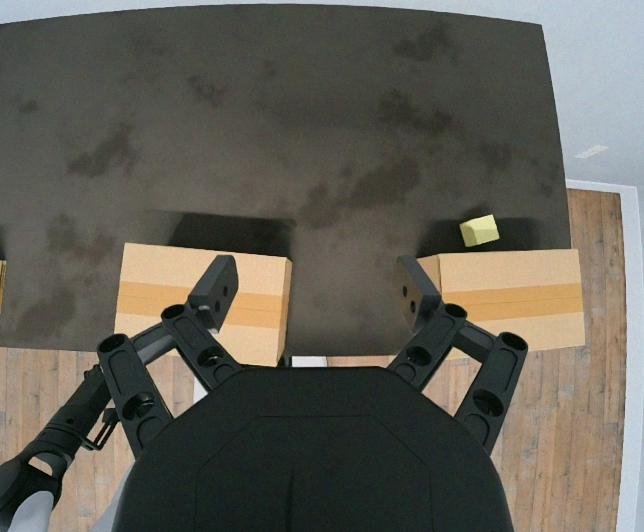

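move(target={"side":"right","x":0.65,"y":-0.56,"z":1.12,"pitch_deg":76,"heading_deg":15,"roll_deg":0,"arc":true}, cameras=["right_wrist_camera"])

move(target={"side":"right","x":0.645,"y":-0.56,"z":1.07,"pitch_deg":85,"heading_deg":15,"roll_deg":0,"arc":true}, cameras=["right_wrist_camera","head_camera"])

Scene clock: 30.53 s.
Joint torques (N m): left_arm=[4 -0.15 -0.09 -13.36 0.48 -1.23 0.1] | right_arm=[29.18 11.9 3.69 12.12 -0.03 0.46 -0.43]
move: done
base_odometry: x=+1.513 y=-0.145 heading=-0.095
turned_by_wheels: +0.000
turned_by_imu: -0.001
base_tilt: forward=+0.2 right=+0.8
base_status: not commanded
joint_positions: body_ankle_rad=-0.200 body_knee_rad=+0.400 body_waist_pitch_rad=-0.200 body_waist_roll_rad=+0.000 body_waist_yaw_rad=+0.000 left_arm_joint1_rad=+2.444 left_arm_joint2_rad=-1.516 left_arm_joint3_rad=-1.534 left_arm_joint4_rad=-2.101 left_arm_joint5_rad=-0.311 left_arm_joint6_rad=+0.585 left_arm_joint7_rad=+0.208 left_gripper_rad=+0.000 right_arm_joint1_rad=-2.640 right_arm_joint2_rad=+0.861 right_arm_joint3_rad=+1.727 right_arm_joint4_rad=-0.638 right_arm_joint5_rad=-1.517 right_arm_joint6_rad=-0.715 right_arm_joint7_rad=-1.067 right_gripper_rad=+0.000 head_yaw_rad=+0.000 head_roll_rad=+0.000 head_pitch_rad=+0.500
joint_status: not commanded
arms_held: 0
arms_held_load: -
chest: x=+0.1062 y=+0.0000 z=+1.3667 quat_wxyz=(+1.000, +0.000, +0.000, +0.000) (m; base frame)
head_camera_pose: x=+0.2327 y=+0.0276 z=+1.6722 quat_wxyz=(+0.234, -0.677, +0.653, -0.246) (m; base frame)
left_hand: x=+0.3591 y=+0.2403 z=+0.8005 quat_wxyz=(+0.030, +0.949, +0.095, +0.299) pitch_deg=+55.0 heading_deg=-0.1 roll_deg=+168.5 fingers_toward=(+0.57, +0.00, -0.82) jaws_along=(+0.16, -0.98, +0.11) (m; base frame)
right_hand: x=+0.6500 y=-0.5605 z=+1.1206 quat_wxyz=(-0.122, +0.128, -0.984, -0.016) pitch_deg=+75.9 heading_deg=+15.1 roll_deg=+0.2 fingers_toward=(+0.24, +0.06, -0.97) jaws_along=(-0.26, +0.97, +0.00) (m; base frame)
right_hand_status: reached (straight line, to end with the hand's camera side forward, planned for 5.1 s): 1 mm and 0.2 deg off.
pictures: right_wrist_camera
camera_calibration:
right_wrist_camera: T_world_to_cam=[[0.272495, -0.962033, 0.0154886, -0.738678], [-0.921157, -0.2562, 0.292969, 0.133319], [-0.277877, -0.0940998, -0.955997, 1.33736], [0, 0, 0, 1]] pos_world=[0.695714, -0.550631, 1.25089]

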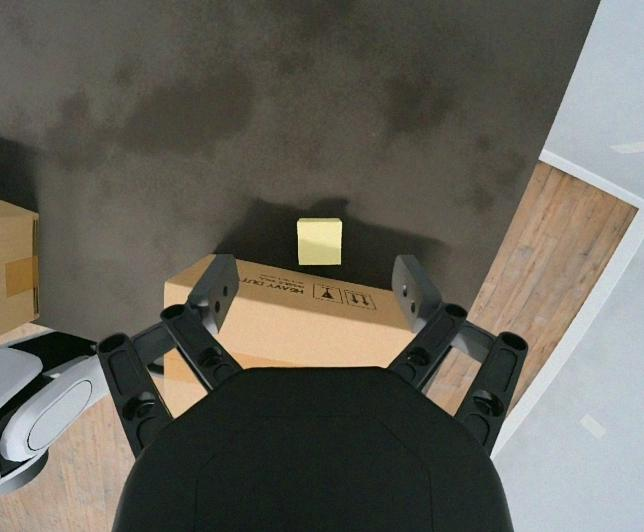

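Scene clock: 30.83 s.
Joint torques (N m): left_arm=[3.99 0.33 -0.03 -13.24 0.54 -1.25 0.12] | right_arm=[28.59 11.29 3.67 12.3 -0.16 0.41 -0.37]
move: refused
base_odometry: x=+1.513 y=-0.145 heading=-0.095
turned_by_wheels: +0.000
turned_by_imu: +0.000
base_tilt: forward=+0.2 right=+0.9
base_status: not commanded
joint_positions: body_ankle_rad=-0.200 body_knee_rad=+0.400 body_waist_pitch_rad=-0.200 body_waist_roll_rad=+0.000 body_waist_yaw_rad=+0.000 left_arm_joint1_rad=+2.444 left_arm_joint2_rad=-1.516 left_arm_joint3_rad=-1.534 left_arm_joint4_rad=-2.101 left_arm_joint5_rad=-0.311 left_arm_joint6_rad=+0.585 left_arm_joint7_rad=+0.208 left_gripper_rad=+0.000 right_arm_joint1_rad=-2.640 right_arm_joint2_rad=+0.861 right_arm_joint3_rad=+1.727 right_arm_joint4_rad=-0.638 right_arm_joint5_rad=-1.517 right_arm_joint6_rad=-0.715 right_arm_joint7_rad=-1.067 right_gripper_rad=+0.000 head_yaw_rad=+0.000 head_roll_rad=+0.000 head_pitch_rad=+0.500
joint_status: not commanded
arms_held: 0
arms_held_load: -
chest: x=+0.1062 y=+0.0000 z=+1.3667 quat_wxyz=(+1.000, +0.000, +0.000, +0.000) (m; base frame)
head_camera_pose: x=+0.2327 y=+0.0276 z=+1.6722 quat_wxyz=(+0.234, -0.677, +0.653, -0.246) (m; base frame)
left_hand: x=+0.3591 y=+0.2403 z=+0.8005 quat_wxyz=(+0.030, +0.949, +0.095, +0.299) pitch_deg=+55.0 heading_deg=-0.1 roll_deg=+168.5 fingers_toward=(+0.57, +0.00, -0.82) jaws_along=(+0.16, -0.98, +0.11) (m; base frame)
right_hand: x=+0.6500 y=-0.5605 z=+1.1206 quat_wxyz=(-0.122, +0.128, -0.984, -0.016) pitch_deg=+75.9 heading_deg=+15.1 roll_deg=+0.2 fingers_toward=(+0.24, +0.06, -0.97) jaws_along=(-0.26, +0.97, +0.00) (m; base frame)
right_hand_status: refused: the best posture that gets there brings the right wrist within 0.00 rad of the stop that joints 6 and 7 share (needs 0.09 rad clear). Nothing moved. A plan exists at "x" 0.565, or at "pitch_deg" 75, or with the body in stoop. Moving the body there carries either hand up to 31.8 cm downward and 11.6 cm backward.
pictures: head_camera, right_wrist_camera
camera_calibration:
head_camera: T_world_to_cam=[[0.0252075, -0.999319, 0.0269439, -0.0232959], [-0.769457, -0.0366018, -0.637649, 1.24638], [0.638201, -0.0046586, -0.769856, 1.13895], [0, 0, 0, 1]] pos_world=[0.23274, 0.0276454, 1.67221]
right_wrist_camera: T_world_to_cam=[[0.272495, -0.962033, 0.0154886, -0.738678], [-0.921157, -0.2562, 0.292969, 0.133319], [-0.277877, -0.0940998, -0.955997, 1.33736], [0, 0, 0, 1]] pos_world=[0.695714, -0.550631, 1.25089]

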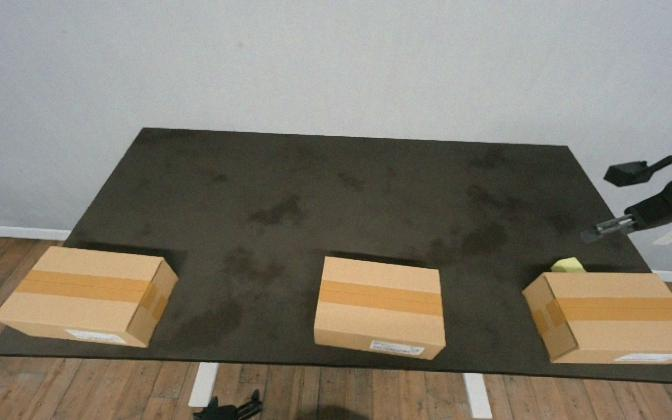

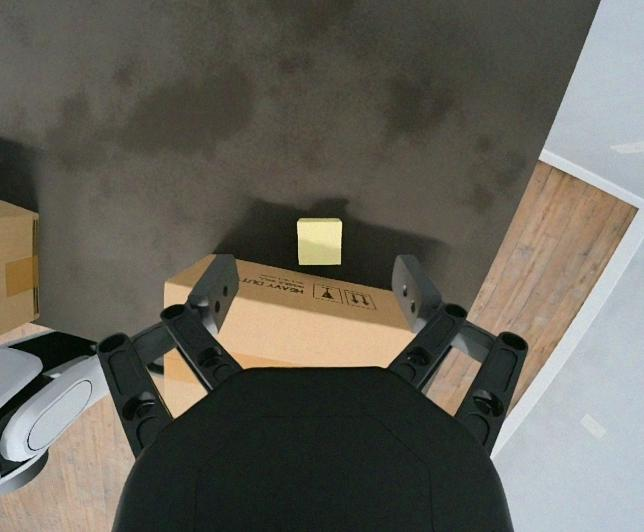

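move(target={"side":"right","x":0.659,"y":-0.564,"z":0.989,"pitch_deg":77,"heading_deg":15,"roll_deg":0,"arc":true}, cameras=["right_wrist_camera"])

move(joints={"right_gripper_rad": -0.85}, cameras=["right_wrist_camera"])

move(target={"side":"right","x":0.65,"y":-0.5605,"z":1.1206,"pitch_deg":75,"heading_deg":15,"roll_deg":0,"arc":true}, cameras=["right_wrist_camera"])

Scene clock: 48.03 s.
Joint torques (N m): left_arm=[3.94 0.74 0.05 -13.41 0.4 -1.25 0.04] | right_arm=[25.58 7.1 6.69 6.72 1.82 1.47 -0.26]
move: short
TORQUE FAULT: right_arm_joint3_rad reached its load limit. The right arm stopped for 10 seconds, dropped its targets and accepts commands again: back off and push less far. The stop added 9.1 s to the call and to motion_time.
base_odometry: x=+1.513 y=-0.145 heading=-0.096
turned_by_wheels: +0.000
turned_by_imu: -0.003
base_tilt: forward=+0.1 right=+0.9
base_status: not commanded
joint_positions: body_ankle_rad=-0.200 body_knee_rad=+0.400 body_waist_pitch_rad=-0.200 body_waist_roll_rad=+0.000 body_waist_yaw_rad=-0.001 left_arm_joint1_rad=+2.445 left_arm_joint2_rad=-1.517 left_arm_joint3_rad=-1.534 left_arm_joint4_rad=-2.101 left_arm_joint5_rad=-0.311 left_arm_joint6_rad=+0.585 left_arm_joint7_rad=+0.208 left_gripper_rad=+0.000 right_arm_joint1_rad=-0.471 right_arm_joint2_rad=-0.522 right_arm_joint3_rad=-0.354 right_arm_joint4_rad=-0.320 right_arm_joint5_rad=-2.029 right_arm_joint6_rad=-0.754 right_arm_joint7_rad=-1.027 right_gripper_rad=+0.000 head_yaw_rad=+0.000 head_roll_rad=+0.000 head_pitch_rad=+0.500
joint_status: not commanded
arms_held: 1
arms_held_load: left arm: -0.9 -0.3 +0.1 +0.0 +0.1 +0.1 -0.1 N m; right arm (cause): -5.3 +6.6 -4.0 +1.1 -2.5 -1.6 +0.1 N m
chest: x=+0.1055 y=+0.0001 z=+1.3668 quat_wxyz=(+1.000, +0.000, +0.000, -0.001) (m; base frame)
head_camera_pose: x=+0.2319 y=+0.0276 z=+1.6723 quat_wxyz=(+0.234, -0.676, +0.654, -0.246) (m; base frame)
left_hand: x=+0.3588 y=+0.2399 z=+0.8005 quat_wxyz=(+0.031, +0.949, +0.095, +0.299) pitch_deg=+55.0 heading_deg=-0.1 roll_deg=+168.4 fingers_toward=(+0.57, +0.00, -0.82) jaws_along=(+0.16, -0.98, +0.11) (m; base frame)
right_hand: x=+0.4202 y=-0.6904 z=+0.8664 quat_wxyz=(+0.008, -0.060, -0.998, -0.031) pitch_deg=+86.3 heading_deg=-6.9 roll_deg=+0.0 fingers_toward=(-0.01, +0.06, -1.00) jaws_along=(+0.12, +0.99, +0.06) (m; base frame)
right_hand_status: short (checked arc, to end with the hand's camera side forward, planned for 5.5 s): torque_fault, 297 mm and 25.9 deg off.
pictures: right_wrist_camera
camera_calibration:
right_wrist_camera: T_world_to_cam=[[-0.0996759, -0.993794, -0.0493842, -0.60634], [-0.844221, 0.0581964, 0.532827, -0.0602452], [-0.526646, 0.0948012, -0.844782, 1.15693], [0, 0, 0, 1]] pos_world=[0.497997, -0.708749, 0.979513]

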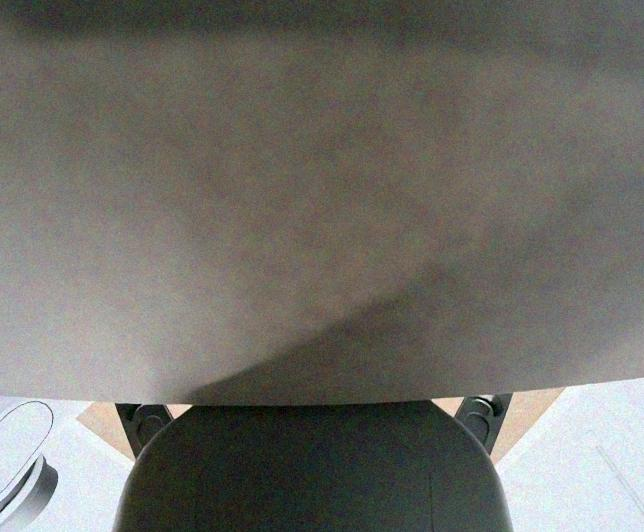

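not run: a stop came earlier in this reply.

not run: a stop came earlier in this reply.

move(base={"translate_m": -0.5}, speeds={"translate_m": 0.2}, cameras=["head_camera"])

Scene clock: 55.30 s.
Joint torques (N m): left_arm=[3.57 1.2 0.07 -12.99 0.19 -1.47 -0.1] | right_arm=[19.84 13.36 3.09 7.73 -0.11 -0.23 -0.15]
move: done
base_odometry: x=+1.015 y=-0.098 heading=-0.097
turned_by_wheels: -0.001
turned_by_imu: -0.001
base_tilt: forward=+0.2 right=+0.8
base_status: done
joint_positions: body_ankle_rad=-0.200 body_knee_rad=+0.400 body_waist_pitch_rad=-0.200 body_waist_roll_rad=+0.000 body_waist_yaw_rad=+0.000 left_arm_joint1_rad=+2.444 left_arm_joint2_rad=-1.517 left_arm_joint3_rad=-1.534 left_arm_joint4_rad=-2.101 left_arm_joint5_rad=-0.311 left_arm_joint6_rad=+0.585 left_arm_joint7_rad=+0.208 left_gripper_rad=+0.000 right_arm_joint1_rad=-0.469 right_arm_joint2_rad=-0.524 right_arm_joint3_rad=-0.352 right_arm_joint4_rad=-0.319 right_arm_joint5_rad=-2.028 right_arm_joint6_rad=-0.751 right_arm_joint7_rad=-1.027 right_gripper_rad=+0.000 head_yaw_rad=+0.000 head_roll_rad=+0.000 head_pitch_rad=+0.500
joint_status: not commanded
arms_held: 0 (was 1 since the last result)
arms_held_load: -
chest: x=+0.1059 y=+0.0000 z=+1.3668 quat_wxyz=(+1.000, +0.000, +0.000, +0.000) (m; base frame)
head_camera_pose: x=+0.2324 y=+0.0277 z=+1.6723 quat_wxyz=(+0.234, -0.677, +0.653, -0.246) (m; base frame)
left_hand: x=+0.3590 y=+0.2402 z=+0.8005 quat_wxyz=(+0.030, +0.949, +0.096, +0.300) pitch_deg=+55.0 heading_deg=+0.0 roll_deg=+168.5 fingers_toward=(+0.57, +0.00, -0.82) jaws_along=(+0.16, -0.98, +0.11) (m; base frame)
right_hand: x=+0.4243 y=-0.6890 z=+0.8668 quat_wxyz=(+0.005, -0.058, -0.998, -0.032) pitch_deg=+86.3 heading_deg=-6.7 roll_deg=+0.0 fingers_toward=(-0.01, +0.06, -1.00) jaws_along=(+0.12, +0.99, +0.06) (m; base frame)
pictures: head_camera
camera_calibration:
head_camera: T_world_to_cam=[[0.0251343, -0.999319, 0.0270333, -0.0234211], [-0.76919, -0.0366045, -0.637971, 1.24661], [0.638525, -0.00475878, -0.769586, 1.13876], [0, 0, 0, 1]] pos_world=[0.23234, 0.0276454, 1.67231]

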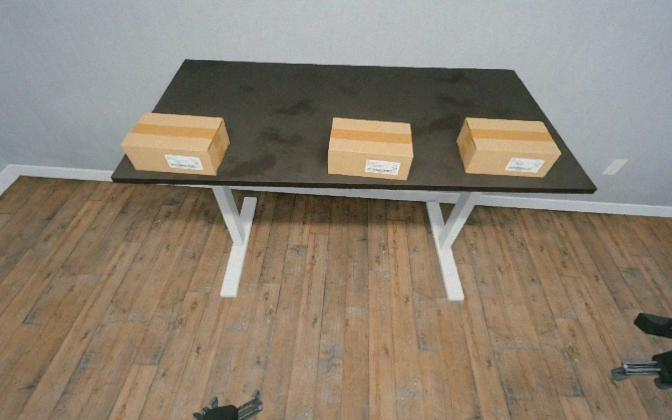

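move(base={"strafe_m": -0.36}, joints={"right_arm_joint1_rad":-1.782,"right_arm_joint2_rad":0.608,"right_arm_joint3_rad":2.202,"right_arm_joint4_rad":-2.163,"right_arm_joint5_rad":-0.095,"right_arm_joint6_rad":-0.543,"right_arm_joint7_rad":1.039})

move(base={"translate_m": 0.47}, speeds={"translate_m": 0.4}, cameras=["head_camera","right_wrist_camera"])

move(target={"side":"right","x":0.67,"y":-0.2,"z":1.12,"pitch_deg":78,"heading_deg":15,"roll_deg":0,"arc":true}, cameras=["right_wrist_camera"])

Scene clock: 63.67 s.
Joint torques (N m): left_arm=[3.44 1.38 -0.23 -12.9 0.14 -1.42 -0.15] | right_arm=[14.01 10.12 10.61 9.07 -0.44 0.73 0.11]
move: done
base_odometry: x=+0.981 y=-0.457 heading=-0.098
turned_by_wheels: -0.001
turned_by_imu: +0.003
base_tilt: forward=+0.1 right=+0.9
base_status: done
joint_positions: body_ankle_rad=-0.200 body_knee_rad=+0.400 body_waist_pitch_rad=-0.200 body_waist_roll_rad=+0.000 body_waist_yaw_rad=+0.000 left_arm_joint1_rad=+2.443 left_arm_joint2_rad=-1.518 left_arm_joint3_rad=-1.534 left_arm_joint4_rad=-2.101 left_arm_joint5_rad=-0.311 left_arm_joint6_rad=+0.585 left_arm_joint7_rad=+0.208 left_gripper_rad=+0.000 right_arm_joint1_rad=-1.780 right_arm_joint2_rad=+0.606 right_arm_joint3_rad=+2.201 right_arm_joint4_rad=-2.163 right_arm_joint5_rad=-0.096 right_arm_joint6_rad=-0.544 right_arm_joint7_rad=+1.038 right_gripper_rad=+0.000 head_yaw_rad=+0.000 head_roll_rad=+0.000 head_pitch_rad=+0.500
joint_status: all done
arms_held: 0
arms_held_load: -
chest: x=+0.1059 y=+0.0000 z=+1.3668 quat_wxyz=(+1.000, +0.000, +0.000, +0.000) (m; base frame)
head_camera_pose: x=+0.2324 y=+0.0276 z=+1.6723 quat_wxyz=(+0.234, -0.677, +0.653, -0.246) (m; base frame)
left_hand: x=+0.3594 y=+0.2399 z=+0.8007 quat_wxyz=(+0.031, +0.949, +0.096, +0.300) pitch_deg=+54.9 heading_deg=-0.1 roll_deg=+168.4 fingers_toward=(+0.57, +0.00, -0.82) jaws_along=(+0.16, -0.98, +0.12) (m; base frame)
right_hand: x=+0.5498 y=-0.2498 z=+1.2801 quat_wxyz=(-0.301, +0.000, -0.954, -0.002) pitch_deg=+55.0 heading_deg=+0.3 roll_deg=+0.4 fingers_toward=(+0.57, +0.00, -0.82) jaws_along=(+0.00, +1.00, +0.00) (m; base frame)
pictures: none

Scene clock: 67.63 s.
Joint torques (N m): left_arm=[4.39 1 -0.24 -13.02 0.22 -1.42 -0.16] | right_arm=[14.78 10.27 10.14 8.79 -0.64 0.66 0.16]
move: done
base_odometry: x=+1.449 y=-0.502 heading=-0.098
turned_by_wheels: +0.000
turned_by_imu: -0.004
base_tilt: forward=+0.2 right=+0.9
base_status: done
joint_positions: body_ankle_rad=-0.200 body_knee_rad=+0.400 body_waist_pitch_rad=-0.200 body_waist_roll_rad=+0.000 body_waist_yaw_rad=+0.000 left_arm_joint1_rad=+2.442 left_arm_joint2_rad=-1.518 left_arm_joint3_rad=-1.534 left_arm_joint4_rad=-2.101 left_arm_joint5_rad=-0.311 left_arm_joint6_rad=+0.585 left_arm_joint7_rad=+0.208 left_gripper_rad=+0.000 right_arm_joint1_rad=-1.782 right_arm_joint2_rad=+0.606 right_arm_joint3_rad=+2.202 right_arm_joint4_rad=-2.163 right_arm_joint5_rad=-0.096 right_arm_joint6_rad=-0.544 right_arm_joint7_rad=+1.038 right_gripper_rad=+0.000 head_yaw_rad=+0.000 head_roll_rad=+0.000 head_pitch_rad=+0.500
joint_status: not commanded
arms_held: 0
arms_held_load: -
chest: x=+0.1061 y=+0.0000 z=+1.3667 quat_wxyz=(+1.000, +0.000, +0.000, +0.000) (m; base frame)
head_camera_pose: x=+0.2327 y=+0.0276 z=+1.6722 quat_wxyz=(+0.234, -0.677, +0.654, -0.246) (m; base frame)
left_hand: x=+0.3600 y=+0.2399 z=+0.8009 quat_wxyz=(+0.031, +0.949, +0.096, +0.300) pitch_deg=+54.9 heading_deg=-0.1 roll_deg=+168.4 fingers_toward=(+0.58, +0.00, -0.82) jaws_along=(+0.16, -0.98, +0.12) (m; base frame)
right_hand: x=+0.5500 y=-0.2497 z=+1.2792 quat_wxyz=(-0.300, +0.000, -0.954, -0.002) pitch_deg=+55.1 heading_deg=+0.3 roll_deg=+0.4 fingers_toward=(+0.57, +0.00, -0.82) jaws_along=(+0.00, +1.00, +0.00) (m; base frame)
pictures: head_camera, right_wrist_camera
camera_calibration:
head_camera: T_world_to_cam=[[0.0251965, -0.999323, 0.0267994, -0.0230514], [-0.769547, -0.0365004, -0.637546, 1.24622], [0.638093, -0.00455947, -0.769946, 1.13913], [0, 0, 0, 1]] pos_world=[0.232739, 0.0276456, 1.67221]
right_wrist_camera: T_world_to_cam=[[0.0104656, -0.999786, 0.0178287, -0.283141], [-0.99784, -0.0115982, -0.0646605, 0.635122], [0.0648534, -0.0171135, -0.997748, 1.37462], [0, 0, 0, 1]] pos_world=[0.547564, -0.252189, 1.41764]

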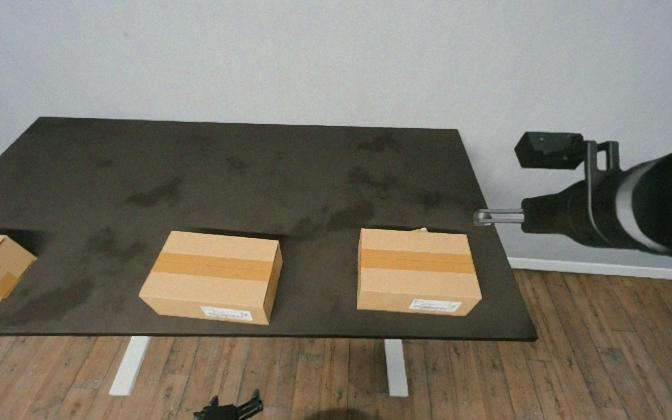

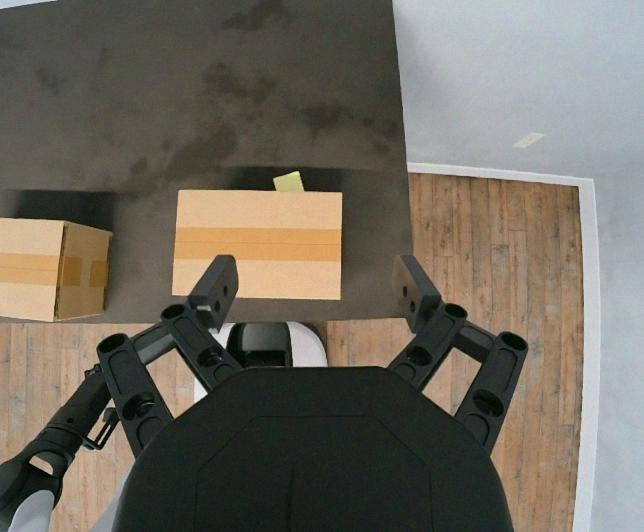

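Scene clock: 70.37 s.
Joint torques (N m): left_arm=[4.12 1.25 -0.26 -12.97 0.11 -1.47 -0.19] | right_arm=[32.17 1.8 5.36 11.42 -0.61 -0.13 -0.38]
move: done
base_odometry: x=+1.449 y=-0.502 heading=-0.098
turned_by_wheels: +0.000
turned_by_imu: +0.000
base_tilt: forward=+0.1 right=+0.9
base_status: not commanded
joint_positions: body_ankle_rad=-0.200 body_knee_rad=+0.400 body_waist_pitch_rad=-0.200 body_waist_roll_rad=+0.000 body_waist_yaw_rad=+0.000 left_arm_joint1_rad=+2.443 left_arm_joint2_rad=-1.518 left_arm_joint3_rad=-1.534 left_arm_joint4_rad=-2.101 left_arm_joint5_rad=-0.311 left_arm_joint6_rad=+0.585 left_arm_joint7_rad=+0.208 left_gripper_rad=+0.000 right_arm_joint1_rad=-2.443 right_arm_joint2_rad=+1.340 right_arm_joint3_rad=+1.970 right_arm_joint4_rad=-1.264 right_arm_joint5_rad=-0.390 right_arm_joint6_rad=-0.911 right_arm_joint7_rad=+0.101 right_gripper_rad=+0.000 head_yaw_rad=+0.000 head_roll_rad=+0.000 head_pitch_rad=+0.500
joint_status: not commanded
arms_held: 0
arms_held_load: -
chest: x=+0.1061 y=+0.0000 z=+1.3667 quat_wxyz=(+1.000, +0.000, +0.000, +0.000) (m; base frame)
head_camera_pose: x=+0.2327 y=+0.0276 z=+1.6722 quat_wxyz=(+0.234, -0.677, +0.654, -0.246) (m; base frame)
left_hand: x=+0.3597 y=+0.2399 z=+0.8007 quat_wxyz=(+0.031, +0.949, +0.096, +0.300) pitch_deg=+54.9 heading_deg=-0.1 roll_deg=+168.4 fingers_toward=(+0.57, +0.00, -0.82) jaws_along=(+0.16, -0.98, +0.12) (m; base frame)
right_hand: x=+0.6706 y=-0.2002 z=+1.1209 quat_wxyz=(-0.105, +0.129, -0.986, -0.014) pitch_deg=+77.9 heading_deg=+15.2 roll_deg=+0.3 fingers_toward=(+0.20, +0.06, -0.98) jaws_along=(-0.26, +0.97, +0.00) (m; base frame)
right_hand_status: reached (checked arc, to end with the hand's camera side forward, planned for 2.2 s): 1 mm and 0.2 deg off.
pictures: right_wrist_camera
camera_calibration:
right_wrist_camera: T_world_to_cam=[[0.273961, -0.961628, 0.0146957, -0.39763], [-0.91048, -0.254407, 0.326042, 0.200664], [-0.309793, -0.102703, -0.945241, 1.38491], [0, 0, 0, 1]] pos_world=[0.720671, -0.189087, 1.24949]

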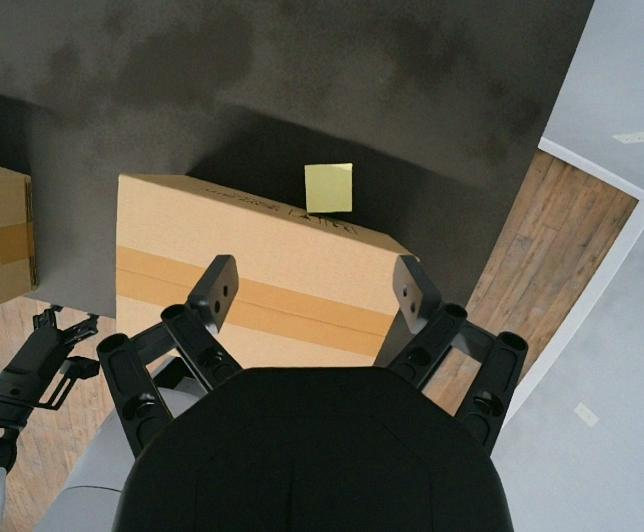

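move(base={"translate_m": 0.045})

move(target={"side":"right","x":0.688,"y":-0.198,"z":1.07,"pitch_deg":78,"heading_deg":15,"roll_deg":0}, cameras=["right_wrist_camera"])

Scene clock: 73.57 s.
Joint torques (N m): left_arm=[4.34 1.29 -0.14 -13.05 0.14 -1.47 -0.12] | right_arm=[32.92 1.65 5.51 10.85 -0.45 0.33 -0.31]
move: done
base_odometry: x=+1.494 y=-0.507 heading=-0.098
turned_by_wheels: +0.000
turned_by_imu: +0.000
base_tilt: forward=+0.2 right=+0.8
base_status: done
joint_positions: body_ankle_rad=-0.200 body_knee_rad=+0.400 body_waist_pitch_rad=-0.200 body_waist_roll_rad=+0.000 body_waist_yaw_rad=+0.000 left_arm_joint1_rad=+2.442 left_arm_joint2_rad=-1.518 left_arm_joint3_rad=-1.534 left_arm_joint4_rad=-2.101 left_arm_joint5_rad=-0.311 left_arm_joint6_rad=+0.585 left_arm_joint7_rad=+0.208 left_gripper_rad=+0.000 right_arm_joint1_rad=-2.446 right_arm_joint2_rad=+1.340 right_arm_joint3_rad=+1.969 right_arm_joint4_rad=-1.263 right_arm_joint5_rad=-0.390 right_arm_joint6_rad=-0.912 right_arm_joint7_rad=+0.100 right_gripper_rad=+0.000 head_yaw_rad=+0.000 head_roll_rad=+0.000 head_pitch_rad=+0.500
joint_status: not commanded
arms_held: 0
arms_held_load: -
chest: x=+0.1063 y=+0.0000 z=+1.3667 quat_wxyz=(+1.000, +0.000, +0.000, +0.000) (m; base frame)
head_camera_pose: x=+0.2329 y=+0.0276 z=+1.6722 quat_wxyz=(+0.234, -0.677, +0.654, -0.246) (m; base frame)
left_hand: x=+0.3603 y=+0.2399 z=+0.8010 quat_wxyz=(+0.031, +0.949, +0.096, +0.300) pitch_deg=+54.9 heading_deg=-0.1 roll_deg=+168.4 fingers_toward=(+0.58, +0.00, -0.82) jaws_along=(+0.16, -0.98, +0.12) (m; base frame)
right_hand: x=+0.6702 y=-0.2005 z=+1.1196 quat_wxyz=(-0.104, +0.129, -0.986, -0.014) pitch_deg=+78.0 heading_deg=+15.2 roll_deg=+0.4 fingers_toward=(+0.20, +0.05, -0.98) jaws_along=(-0.26, +0.97, +0.00) (m; base frame)
pictures: none

Scene clock: 74.70 s.
Joint torques (N m): left_arm=[4.32 1.06 -0.17 -13.02 0.14 -1.44 -0.08] | right_arm=[34.01 1.14 5.78 11.14 -0.81 0.58 -0.49]
move: done
base_odometry: x=+1.494 y=-0.507 heading=-0.098
turned_by_wheels: +0.000
turned_by_imu: +0.000
base_tilt: forward=+0.2 right=+0.7
base_status: not commanded
joint_positions: body_ankle_rad=-0.200 body_knee_rad=+0.400 body_waist_pitch_rad=-0.200 body_waist_roll_rad=+0.000 body_waist_yaw_rad=+0.000 left_arm_joint1_rad=+2.442 left_arm_joint2_rad=-1.518 left_arm_joint3_rad=-1.534 left_arm_joint4_rad=-2.101 left_arm_joint5_rad=-0.311 left_arm_joint6_rad=+0.585 left_arm_joint7_rad=+0.208 left_gripper_rad=+0.000 right_arm_joint1_rad=-2.592 right_arm_joint2_rad=+1.368 right_arm_joint3_rad=+1.974 right_arm_joint4_rad=-1.163 right_arm_joint5_rad=-0.429 right_arm_joint6_rad=-0.860 right_arm_joint7_rad=+0.076 right_gripper_rad=+0.000 head_yaw_rad=+0.000 head_roll_rad=+0.000 head_pitch_rad=+0.500
joint_status: not commanded
arms_held: 0
arms_held_load: -
chest: x=+0.1063 y=+0.0000 z=+1.3667 quat_wxyz=(+1.000, +0.000, +0.000, +0.000) (m; base frame)
head_camera_pose: x=+0.2329 y=+0.0276 z=+1.6722 quat_wxyz=(+0.234, -0.677, +0.654, -0.246) (m; base frame)
left_hand: x=+0.3602 y=+0.2399 z=+0.8009 quat_wxyz=(+0.031, +0.949, +0.096, +0.300) pitch_deg=+54.9 heading_deg=-0.1 roll_deg=+168.4 fingers_toward=(+0.58, +0.00, -0.82) jaws_along=(+0.16, -0.98, +0.12) (m; base frame)
right_hand: x=+0.6878 y=-0.1991 z=+1.0702 quat_wxyz=(-0.103, +0.129, -0.986, -0.014) pitch_deg=+78.0 heading_deg=+14.9 roll_deg=+0.1 fingers_toward=(+0.20, +0.05, -0.98) jaws_along=(-0.26, +0.97, +0.00) (m; base frame)
right_hand_status: reached (straight line, to end with the hand's camera side forward, planned for 0.6 s): 1 mm and 0.2 deg off.
pictures: right_wrist_camera
camera_calibration:
right_wrist_camera: T_world_to_cam=[[0.273371, -0.961785, 0.0154379, -0.400937], [-0.909697, -0.253284, 0.329088, 0.229579], [-0.312602, -0.104007, -0.944173, 1.34302], [0, 0, 0, 1]] pos_world=[0.738284, -0.187782, 1.19869]

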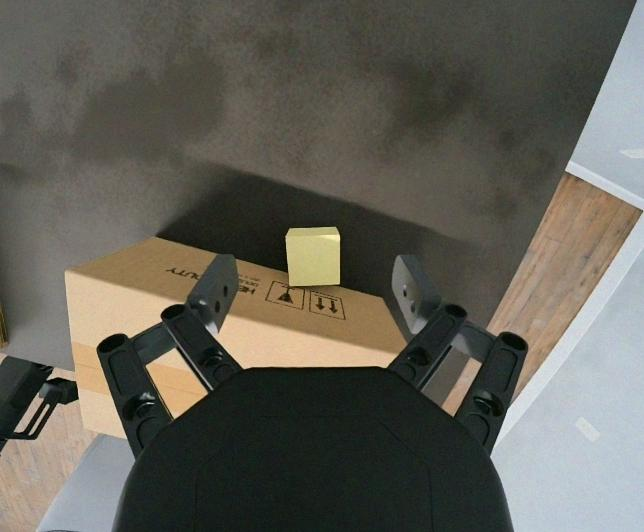

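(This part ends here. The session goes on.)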